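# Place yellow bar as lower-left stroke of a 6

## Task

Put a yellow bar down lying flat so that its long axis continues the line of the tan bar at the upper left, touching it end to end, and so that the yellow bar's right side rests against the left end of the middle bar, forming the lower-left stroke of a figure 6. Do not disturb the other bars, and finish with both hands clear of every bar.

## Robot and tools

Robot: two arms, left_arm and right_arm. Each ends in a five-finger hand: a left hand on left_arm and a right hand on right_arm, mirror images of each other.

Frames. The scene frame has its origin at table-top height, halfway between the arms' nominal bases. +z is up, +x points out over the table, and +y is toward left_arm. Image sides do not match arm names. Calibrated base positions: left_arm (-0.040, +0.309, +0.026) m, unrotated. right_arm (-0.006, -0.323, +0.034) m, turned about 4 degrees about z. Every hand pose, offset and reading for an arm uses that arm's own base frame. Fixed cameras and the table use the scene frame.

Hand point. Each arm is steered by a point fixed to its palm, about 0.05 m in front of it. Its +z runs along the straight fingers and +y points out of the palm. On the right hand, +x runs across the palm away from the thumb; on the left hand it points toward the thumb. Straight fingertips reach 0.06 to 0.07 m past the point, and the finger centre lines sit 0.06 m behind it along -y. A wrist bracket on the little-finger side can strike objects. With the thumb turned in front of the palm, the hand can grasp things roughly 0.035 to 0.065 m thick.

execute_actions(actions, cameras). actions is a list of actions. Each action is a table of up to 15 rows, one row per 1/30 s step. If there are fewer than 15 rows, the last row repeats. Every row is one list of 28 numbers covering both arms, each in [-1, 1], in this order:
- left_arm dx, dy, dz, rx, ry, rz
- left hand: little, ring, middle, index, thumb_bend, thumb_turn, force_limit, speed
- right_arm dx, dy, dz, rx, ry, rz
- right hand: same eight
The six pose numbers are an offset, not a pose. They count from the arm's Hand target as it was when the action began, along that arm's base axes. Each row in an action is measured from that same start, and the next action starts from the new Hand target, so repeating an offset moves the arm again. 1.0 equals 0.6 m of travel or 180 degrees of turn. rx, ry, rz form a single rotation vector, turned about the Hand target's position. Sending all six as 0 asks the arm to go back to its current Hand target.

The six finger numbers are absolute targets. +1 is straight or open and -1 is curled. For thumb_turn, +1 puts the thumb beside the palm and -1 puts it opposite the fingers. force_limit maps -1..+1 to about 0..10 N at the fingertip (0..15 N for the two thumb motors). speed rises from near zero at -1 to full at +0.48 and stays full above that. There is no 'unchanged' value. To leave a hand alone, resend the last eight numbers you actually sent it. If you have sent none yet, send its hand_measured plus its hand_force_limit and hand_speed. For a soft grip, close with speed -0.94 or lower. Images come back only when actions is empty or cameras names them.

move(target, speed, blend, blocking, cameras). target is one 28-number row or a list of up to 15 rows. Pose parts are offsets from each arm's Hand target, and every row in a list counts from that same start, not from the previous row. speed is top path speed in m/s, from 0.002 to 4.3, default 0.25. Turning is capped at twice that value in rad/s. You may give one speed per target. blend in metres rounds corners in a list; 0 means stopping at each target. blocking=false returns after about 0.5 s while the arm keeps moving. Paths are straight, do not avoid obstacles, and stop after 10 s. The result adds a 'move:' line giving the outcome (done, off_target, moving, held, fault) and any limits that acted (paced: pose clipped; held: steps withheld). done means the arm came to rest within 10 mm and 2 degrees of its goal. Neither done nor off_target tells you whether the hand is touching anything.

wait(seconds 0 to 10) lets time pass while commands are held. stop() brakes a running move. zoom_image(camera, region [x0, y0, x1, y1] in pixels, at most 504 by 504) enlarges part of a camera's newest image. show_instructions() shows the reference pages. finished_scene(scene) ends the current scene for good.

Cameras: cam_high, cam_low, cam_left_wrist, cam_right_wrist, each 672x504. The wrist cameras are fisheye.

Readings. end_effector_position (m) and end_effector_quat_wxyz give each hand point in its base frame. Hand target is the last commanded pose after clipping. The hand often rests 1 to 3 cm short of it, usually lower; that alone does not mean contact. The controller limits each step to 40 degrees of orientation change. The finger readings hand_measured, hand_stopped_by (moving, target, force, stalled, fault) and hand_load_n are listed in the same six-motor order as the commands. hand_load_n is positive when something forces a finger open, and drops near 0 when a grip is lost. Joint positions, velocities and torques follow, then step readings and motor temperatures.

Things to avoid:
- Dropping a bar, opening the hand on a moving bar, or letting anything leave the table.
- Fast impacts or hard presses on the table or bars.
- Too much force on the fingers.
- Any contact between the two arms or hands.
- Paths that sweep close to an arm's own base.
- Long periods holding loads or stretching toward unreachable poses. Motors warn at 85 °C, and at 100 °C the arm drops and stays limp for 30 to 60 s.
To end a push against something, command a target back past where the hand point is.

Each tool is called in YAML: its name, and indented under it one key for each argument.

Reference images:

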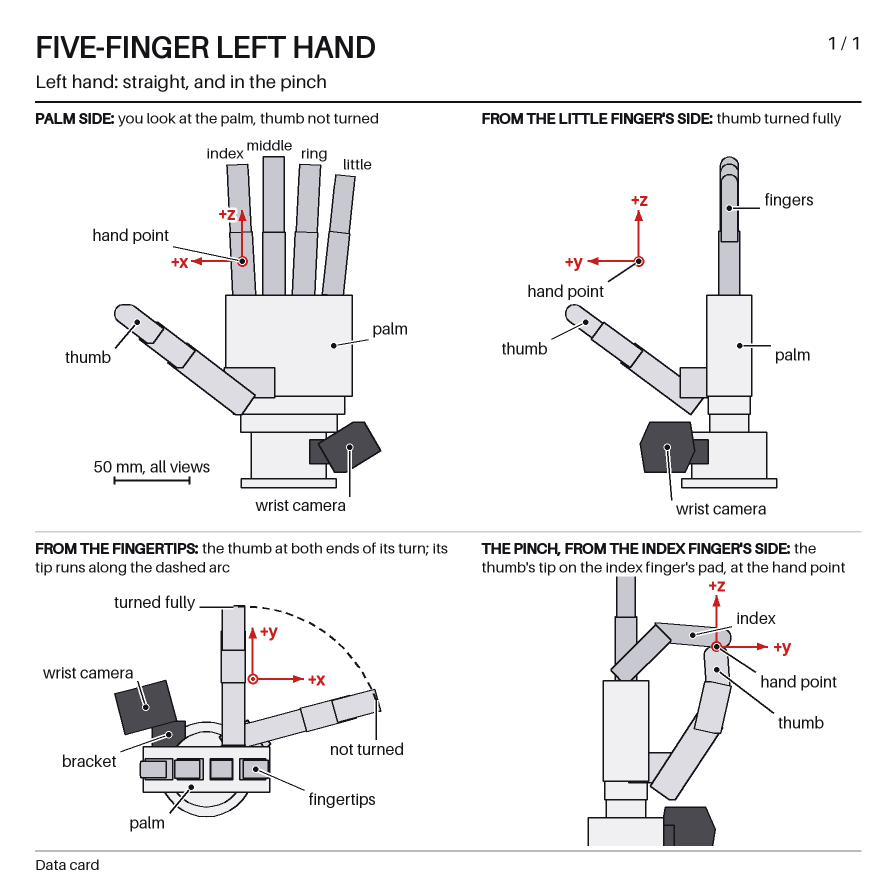

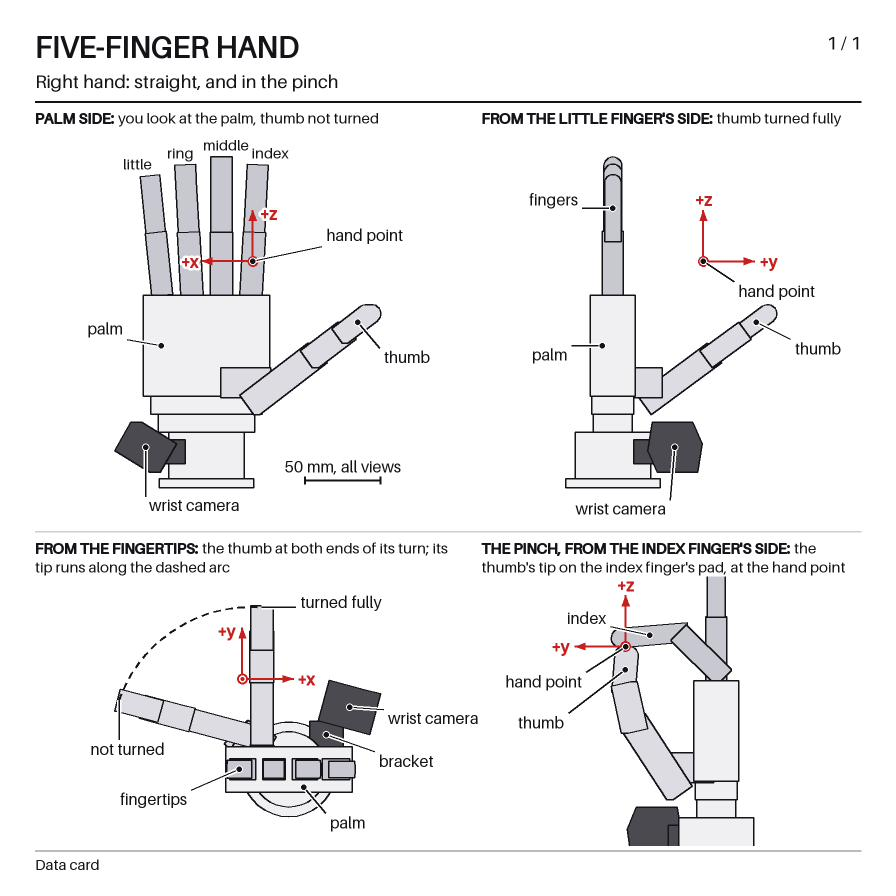

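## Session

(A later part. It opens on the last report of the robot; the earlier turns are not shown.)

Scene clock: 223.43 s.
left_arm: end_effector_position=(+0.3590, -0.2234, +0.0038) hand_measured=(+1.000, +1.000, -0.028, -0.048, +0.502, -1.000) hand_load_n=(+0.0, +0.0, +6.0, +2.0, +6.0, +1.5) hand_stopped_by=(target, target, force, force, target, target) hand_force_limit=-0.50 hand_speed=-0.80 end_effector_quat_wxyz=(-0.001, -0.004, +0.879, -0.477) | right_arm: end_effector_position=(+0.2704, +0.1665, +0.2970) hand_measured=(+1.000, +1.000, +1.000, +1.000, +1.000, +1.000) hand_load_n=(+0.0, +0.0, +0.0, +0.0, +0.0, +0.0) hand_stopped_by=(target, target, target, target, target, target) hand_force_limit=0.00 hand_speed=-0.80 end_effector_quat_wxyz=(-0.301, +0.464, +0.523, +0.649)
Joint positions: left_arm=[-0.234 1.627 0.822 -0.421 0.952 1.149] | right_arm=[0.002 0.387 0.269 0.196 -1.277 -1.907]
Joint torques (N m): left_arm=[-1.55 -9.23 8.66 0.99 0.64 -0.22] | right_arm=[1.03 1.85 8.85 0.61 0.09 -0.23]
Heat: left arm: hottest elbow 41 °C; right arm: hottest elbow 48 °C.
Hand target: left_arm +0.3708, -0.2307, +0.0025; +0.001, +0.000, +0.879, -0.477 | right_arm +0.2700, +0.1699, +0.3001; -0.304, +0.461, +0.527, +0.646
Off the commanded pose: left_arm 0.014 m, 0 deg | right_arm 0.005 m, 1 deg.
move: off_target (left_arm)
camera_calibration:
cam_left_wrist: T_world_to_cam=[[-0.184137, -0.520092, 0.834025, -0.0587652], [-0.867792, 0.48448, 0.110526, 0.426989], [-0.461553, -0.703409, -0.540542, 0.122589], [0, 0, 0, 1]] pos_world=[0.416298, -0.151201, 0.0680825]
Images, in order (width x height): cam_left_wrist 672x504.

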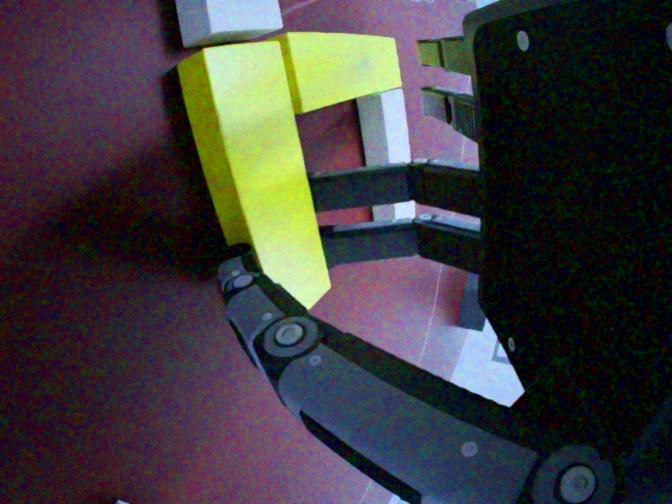

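move:
  target:
    - [0.0065,-0.0015,0.0,0,0,0,1,1,-0.3,-0.3,0.5,-1,-0.5,-0.8, 0,0,0,0,0,0, 1,1,1,1,1,1,0,-0.8]
  speed: 0.03
  cameras: ["cam_left_wrist"]

zoom_image:
  camera: "cam_left_wrist"
  region: [100, 0, 320, 165]

Scene clock: 229.73 s.
left_arm: end_effector_position=(+0.3635, -0.2244, +0.0038) hand_measured=(+1.000, +1.000, -0.028, -0.048, +0.502, -1.000) hand_load_n=(+0.0, +0.0, +6.0, +2.0, +5.5, +1.5) hand_stopped_by=(target, target, force, force, target, target) hand_force_limit=-0.50 hand_speed=-0.80 end_effector_quat_wxyz=(+0.000, -0.004, +0.879, -0.477) | right_arm: end_effector_position=(+0.2704, +0.1665, +0.2970) hand_measured=(+1.000, +1.000, +1.000, +1.000, +1.000, +1.000) hand_load_n=(+0.0, +0.5, +0.0, +0.0, +0.0, +0.0) hand_stopped_by=(target, target, target, target, target, target) hand_force_limit=0.00 hand_speed=-0.80 end_effector_quat_wxyz=(-0.301, +0.464, +0.523, +0.649)
Joint positions: left_arm=[-0.234 1.635 0.834 -0.421 0.952 1.148] | right_arm=[0.002 0.387 0.269 0.196 -1.277 -1.907]
Joint torques (N m): left_arm=[-0.91 -8.29 8.88 0.72 0.71 -0.17] | right_arm=[1.14 1.9 8.84 0.61 0.1 -0.24]
Heat: left arm: hottest elbow 41 °C; right arm: hottest elbow 48 °C.
Hand target: left_arm +0.3747, -0.2316, +0.0025; +0.001, -0.001, +0.879, -0.477 | right_arm +0.2700, +0.1699, +0.3001; -0.304, +0.461, +0.527, +0.646
Off the commanded pose: left_arm 0.013 m, 0 deg | right_arm 0.005 m, 1 deg.
move: off_target (left_arm)
camera_calibration:
cam_left_wrist: T_world_to_cam=[[-0.185187, -0.519672, 0.834054, -0.0579903], [-0.868253, 0.484043, 0.108811, 0.431447], [-0.460264, -0.704019, -0.540845, 0.123257], [0, 0, 0, 1]] pos_world=[0.420597, -0.1522, 0.0680835]
Images, in order (width x height): cam_left_wrist 672x504.

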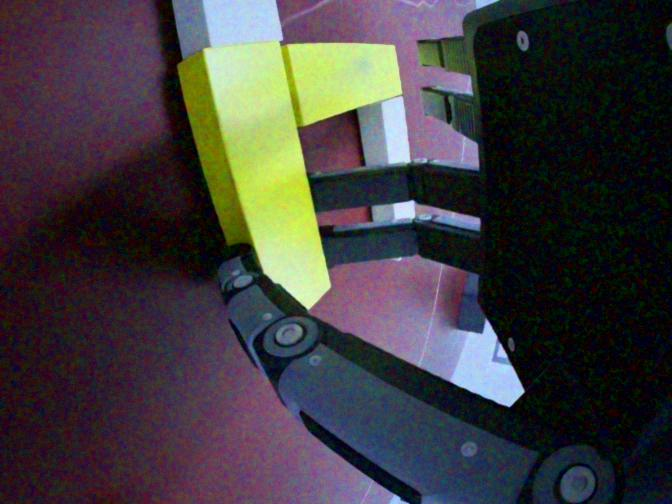

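Scaled by 2.291 from the camera's 672x504 image, which has a finer 960x720 frame.

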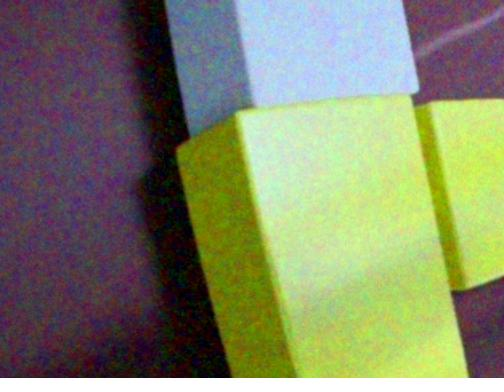

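move:
  target:
    - [0,0,0,0,0,0,1,1,0.010,-0.010,0.5,-1,-0.5,-0.8, 0,0,0,0,0,0, 1,1,1,1,1,1,0,-0.8]
  speed: 0.03
  cameras: ["cam_left_wrist"]

zoom_image:
  camera: "cam_left_wrist"
  region: [100, 0, 320, 165]

Scene clock: 255.90 s.
left_arm: end_effector_position=(+0.3633, -0.2244, +0.0033) hand_measured=(+1.000, +1.000, +0.010, -0.010, +0.500, -1.000) hand_load_n=(+0.0, +0.0, +0.0, +0.0, +0.0, +0.0) hand_stopped_by=(target, target, target, target, target, target) hand_force_limit=-0.50 hand_speed=-0.80 end_effector_quat_wxyz=(+0.000, -0.004, +0.879, -0.477) | right_arm: end_effector_position=(+0.2704, +0.1665, +0.2970) hand_measured=(+1.000, +1.000, +1.000, +1.000, +1.000, +1.000) hand_load_n=(+0.0, +0.0, +0.0, +0.0, +0.0, +0.0) hand_stopped_by=(target, target, target, target, target, target) hand_force_limit=0.00 hand_speed=-0.80 end_effector_quat_wxyz=(-0.301, +0.464, +0.523, +0.649)
Joint positions: left_arm=[-0.234 1.637 0.834 -0.421 0.952 1.148] | right_arm=[0.002 0.387 0.269 0.196 -1.277 -1.907]
Joint torques (N m): left_arm=[-1.03 -9 8.66 0.76 0.69 -0.23] | right_arm=[1.03 1.85 8.84 0.58 0.09 -0.24]
Heat: left arm: hottest elbow 40 °C; right arm: hottest elbow 48 °C.
Hand target: left_arm +0.3747, -0.2316, +0.0025; +0.001, -0.001, +0.879, -0.477 | right_arm +0.2700, +0.1699, +0.3001; -0.304, +0.461, +0.527, +0.646
Off the commanded pose: left_arm 0.013 m, 0 deg | right_arm 0.005 m, 1 deg.
move: off_target (left_arm)
camera_calibration:
cam_left_wrist: T_world_to_cam=[[-0.183924, -0.520233, 0.833984, -0.058151], [-0.868254, 0.483713, 0.110255, 0.431222], [-0.460767, -0.703832, -0.540661, 0.123238], [0, 0, 0, 1]] pos_world=[0.420499, -0.152101, 0.0675825]
Images, in order (width x height): cam_left_wrist 672x504.

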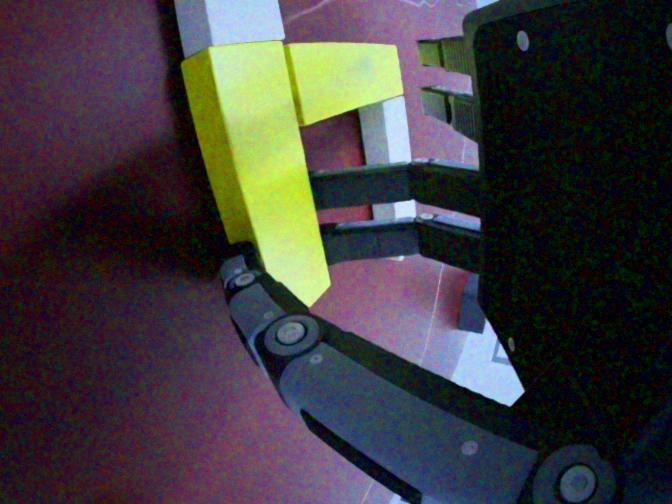

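Scaled by 2.291 from the camera's 672x504 image, which has a finer 960x720 frame.

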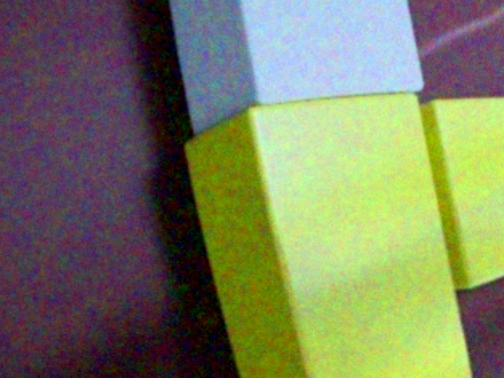

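move:
  target:
    - [0,0,0,0,0,0,1,1,0.010,-0.010,0.465,-1,-0.7,-0.85, 0,0,0,0,0,0, 1,1,1,1,1,1,0,-0.8]
  speed: 0.03
  cameras: ["cam_left_wrist"]

zoom_image:
  camera: "cam_left_wrist"
  region: [100, 0, 320, 165]

zoom_image:
  camera: "cam_left_wrist"
  region: [170, 0, 340, 130]

Scene clock: 260.70 s.
left_arm: end_effector_position=(+0.3633, -0.2244, +0.0033) hand_measured=(+1.000, +1.000, +0.010, -0.010, +0.468, -1.000) hand_load_n=(+0.0, +0.0, +0.5, +1.0, +1.0, -0.5) hand_stopped_by=(target, target, target, target, target, target) hand_force_limit=-0.70 hand_speed=-0.85 end_effector_quat_wxyz=(+0.000, -0.004, +0.879, -0.477) | right_arm: end_effector_position=(+0.2704, +0.1665, +0.2970) hand_measured=(+1.000, +1.000, +1.000, +1.000, +1.000, +1.000) hand_load_n=(+0.0, +0.0, +0.0, +0.0, +0.0, +0.0) hand_stopped_by=(target, target, target, target, target, target) hand_force_limit=0.00 hand_speed=-0.80 end_effector_quat_wxyz=(-0.301, +0.464, +0.523, +0.649)
Joint positions: left_arm=[-0.234 1.637 0.834 -0.421 0.952 1.148] | right_arm=[0.002 0.387 0.269 0.196 -1.277 -1.907]
Joint torques (N m): left_arm=[-0.79 -7.94 8.83 0.87 0.69 -0.19] | right_arm=[1.08 1.85 8.85 0.62 0.09 -0.24]
Heat: left arm: hottest elbow 40 °C; right arm: hottest elbow 48 °C.
Hand target: left_arm +0.3747, -0.2316, +0.0025; +0.001, +0.000, +0.879, -0.477 | right_arm +0.2700, +0.1699, +0.3001; -0.304, +0.461, +0.527, +0.646
Off the commanded pose: left_arm 0.013 m, 0 deg | right_arm 0.005 m, 1 deg.
move: off_target (left_arm)
camera_calibration:
cam_left_wrist: T_world_to_cam=[[-0.183924, -0.520233, 0.833984, -0.058151], [-0.868254, 0.483713, 0.110255, 0.431222], [-0.460767, -0.703832, -0.540661, 0.123238], [0, 0, 0, 1]] pos_world=[0.420499, -0.152101, 0.0675825]
Images, in order (width x height): cam_left_wrist 672x504.

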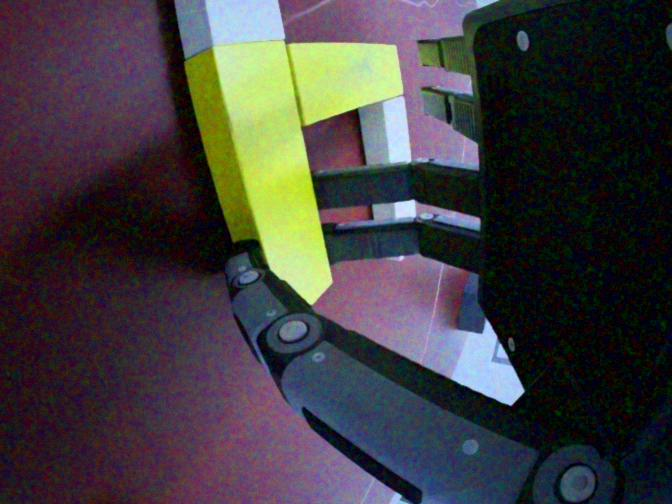

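Scaled by 2.291 from the camera's 672x504 image, which has a finer 960x720 frame.

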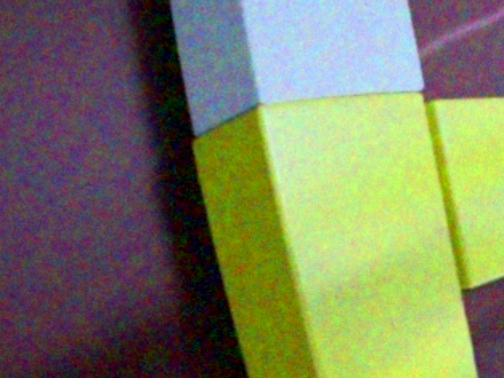

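Scaled by 2.965 from the camera's 672x504 image, which has a finer 960x720 frame.

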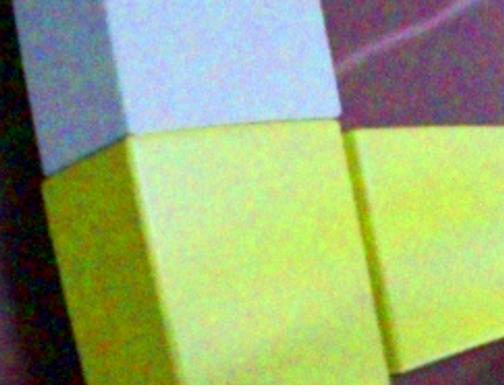

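move:
  target:
    - [0,0,0,0,0,0,1,1,0.3,0.3,0.51,-1,-0.5,-0.8, 0,0,0,0,0,0, 1,1,1,1,1,1,0,-0.8]
  speed: 0.03
  cameras: ["cam_left_wrist"]

zoom_image:
  camera: "cam_left_wrist"
  region: [160, 0, 360, 300]

Scene clock: 270.73 s.
left_arm: end_effector_position=(+0.3643, -0.2246, +0.0037) hand_measured=(+1.000, +1.000, +0.300, +0.300, +0.510, -1.000) hand_load_n=(+0.0, +0.0, +0.0, +0.0, +0.0, +0.0) hand_stopped_by=(target, target, target, target, target, target) hand_force_limit=-0.50 hand_speed=-0.80 end_effector_quat_wxyz=(+0.000, -0.004, +0.879, -0.477) | right_arm: end_effector_position=(+0.2704, +0.1665, +0.2970) hand_measured=(+1.000, +1.000, +1.000, +1.000, +1.000, +1.000) hand_load_n=(+0.0, +0.0, +0.0, +0.0, +0.0, +0.0) hand_stopped_by=(target, target, target, target, target, target) hand_force_limit=0.00 hand_speed=-0.80 end_effector_quat_wxyz=(-0.301, +0.464, +0.523, +0.649)
Joint positions: left_arm=[-0.234 1.637 0.836 -0.421 0.952 1.146] | right_arm=[0.002 0.387 0.269 0.196 -1.277 -1.907]
Joint torques (N m): left_arm=[-0.79 -8.88 8.64 1.03 0.73 -0.14] | right_arm=[1.08 1.85 8.85 0.59 0.09 -0.24]
Heat: left arm: hottest elbow 40 °C; right arm: hottest elbow 48 °C.
Hand target: left_arm +0.3745, -0.2316, +0.0024; +0.000, -0.001, +0.879, -0.477 | right_arm +0.2700, +0.1699, +0.3001; -0.304, +0.461, +0.527, +0.646
Off the commanded pose: left_arm 0.013 m, 0 deg | right_arm 0.005 m, 1 deg.
move: off_target (left_arm)
camera_calibration:
cam_left_wrist: T_world_to_cam=[[-0.184023, -0.520051, 0.834076, -0.0583599], [-0.868611, 0.483211, 0.109642, 0.432172], [-0.460054, -0.704311, -0.540644, 0.123354], [0, 0, 0, 1]] pos_world=[0.4214, -0.152301, 0.0679831]
Images, in order (width x height): cam_left_wrist 672x504.

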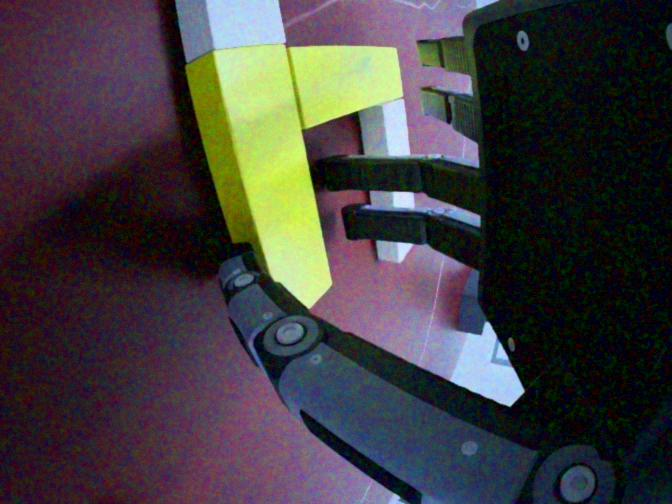

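Scaled by 1.680 from the camera's 672x504 image, which has a finer 960x720 frame.

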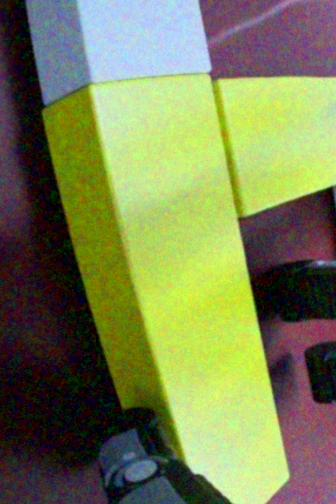

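move:
  target:
    - [-0.014,0.012,0.05,0,0,0,1,1,0.3,0.3,0.51,-1,-0.5,-0.8, 0,0,0,0,0,0, 1,1,1,1,1,1,0,-0.8]
    - [-0.014,0.02,0.2,0,0,0,1,1,0.3,0.3,0.51,-1,-0.5,-0.8, 0,0,0,0,0,0, 1,1,1,1,1,1,0,-0.8]
    - [-0.014,0.2,0.25,0,0,0,1,1,0.3,0.3,0.51,-1,-0.5,-0.8, 0,0,0,0,0,0, 1,1,1,1,1,1,0,-0.8]
  speed: [0.06,0.15,0.25]
  blend: [0.01,0.02,0]
  cameras: ["all"]

zoom_image:
  camera: "cam_left_wrist"
  region: [140, 0, 360, 200]

zoom_image:
  camera: "cam_right_wrist"
  region: [150, 220, 310, 380]

Scene clock: 281.87 s.
left_arm: end_effector_position=(+0.3538, -0.1109, +0.1479) hand_measured=(+1.000, +1.000, +0.300, +0.300, +0.510, -1.000) hand_load_n=(+0.0, +0.0, +0.5, +0.0, +0.0, +0.0) hand_stopped_by=(target, target, target, target, target, target) hand_force_limit=-0.50 hand_speed=-0.80 end_effector_quat_wxyz=(-0.003, -0.007, +0.879, -0.476) | right_arm: end_effector_position=(+0.2704, +0.1665, +0.2970) hand_measured=(+1.000, +1.000, +1.000, +1.000, +1.000, +1.000) hand_load_n=(+0.0, +0.0, +0.5, +0.0, +0.0, +0.0) hand_stopped_by=(target, target, target, target, target, target) hand_force_limit=0.00 hand_speed=-0.80 end_effector_quat_wxyz=(-0.301, +0.464, +0.523, +0.649)
Joint positions: left_arm=[0.051 1.427 1.06 -1.278 0.991 1.646] | right_arm=[0.002 0.387 0.269 0.196 -1.277 -1.907]
Joint torques (N m): left_arm=[-0.21 -6.59 10.5 -0.35 0.91 -0.09] | right_arm=[1.08 1.85 8.85 0.59 0.09 -0.24]
Heat: left arm: hottest elbow 41 °C; right arm: hottest elbow 48 °C.
Hand target: left_arm +0.3662, -0.1116, +0.1524; +0.000, -0.001, +0.879, -0.477 | right_arm +0.2700, +0.1699, +0.3001; -0.304, +0.461, +0.527, +0.646
Off the commanded pose: left_arm 0.013 m, 1 deg | right_arm 0.005 m, 1 deg.
move: off_target (left_arm)
camera_calibration:
cam_left_wrist: T_world_to_cam=[[-0.175679, -0.521399, 0.835033, -0.124796], [-0.868808, 0.480994, 0.117551, 0.351015], [-0.462936, -0.704832, -0.537496, 0.277091], [0, 0, 0, 1]] pos_world=[0.411316, -0.0386023, 0.211882]
cam_right_wrist: T_world_to_cam=[[0.735007, -0.21455, 0.64322, -0.352824], [0.405703, -0.620929, -0.67071, 0.195194], [0.543295, 0.753933, -0.369344, -0.0458378], [0, 0, 0, 1]] pos_world=[0.205041, 0.0800618, 0.340932]

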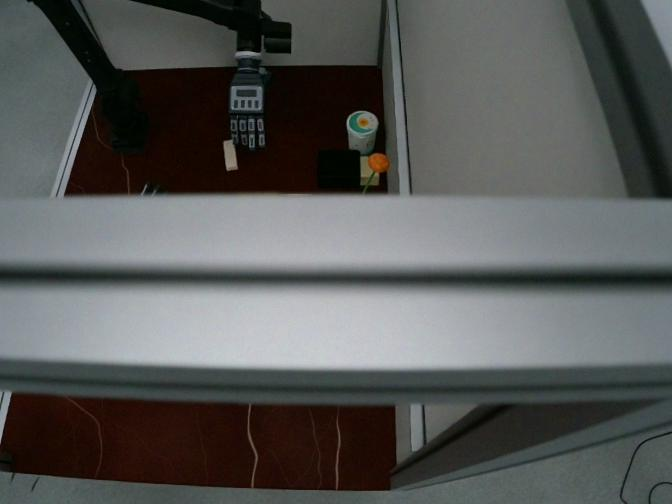

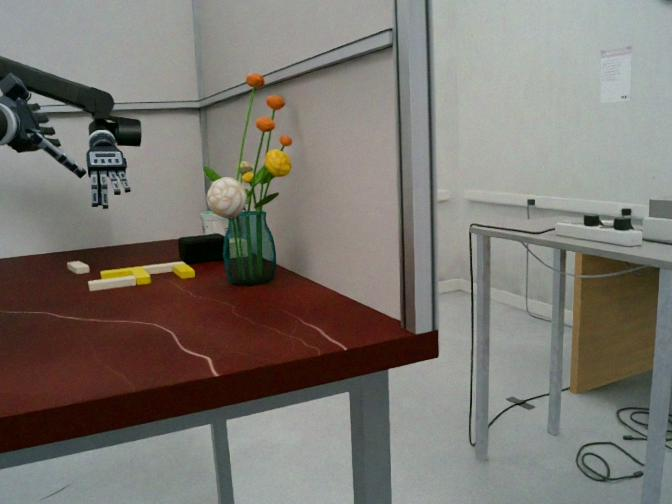

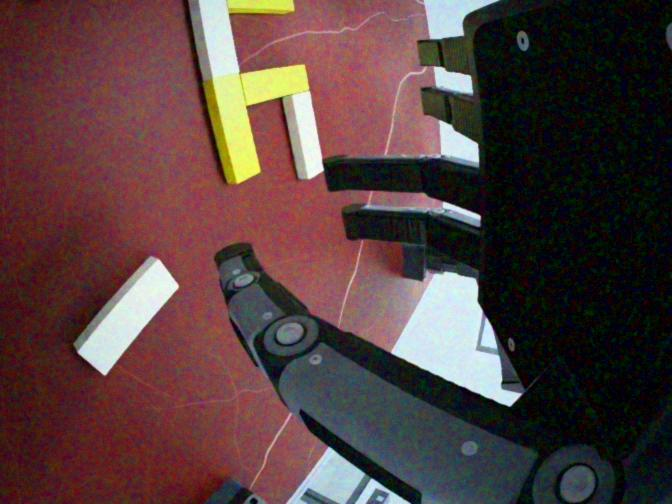

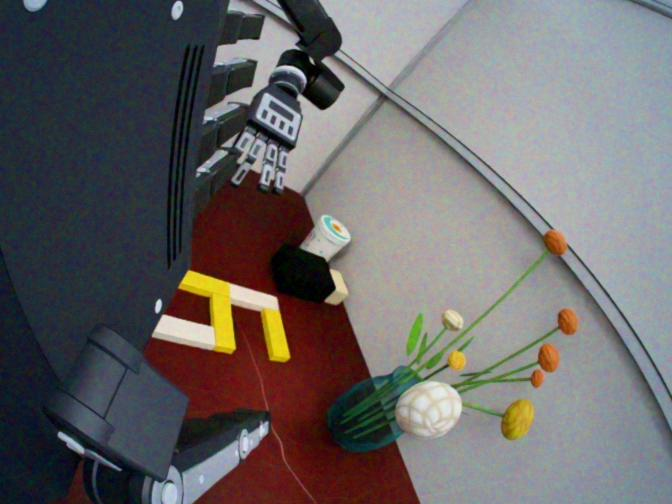

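Scaled by 2.291 from the camera's 672x504 image, which has a finer 960x720 frame.

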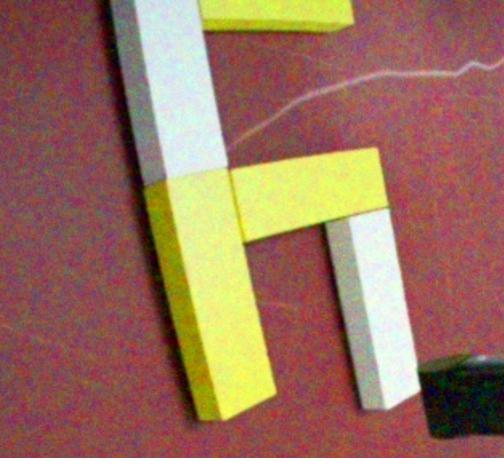

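Scaled by 3.150 from the camera's 672x504 image, which has a finer 960x720 frame.

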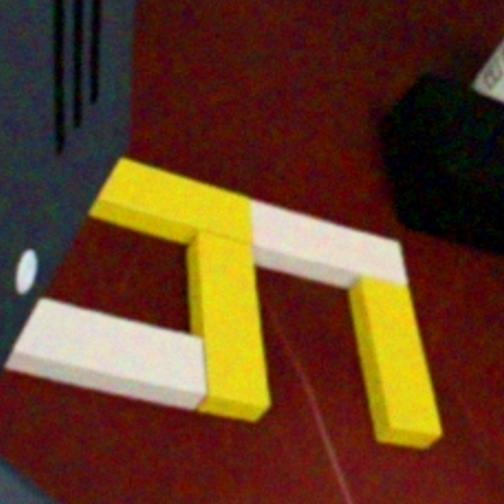

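finished_scene:
  scene: 2

The scene is finished: the task was done.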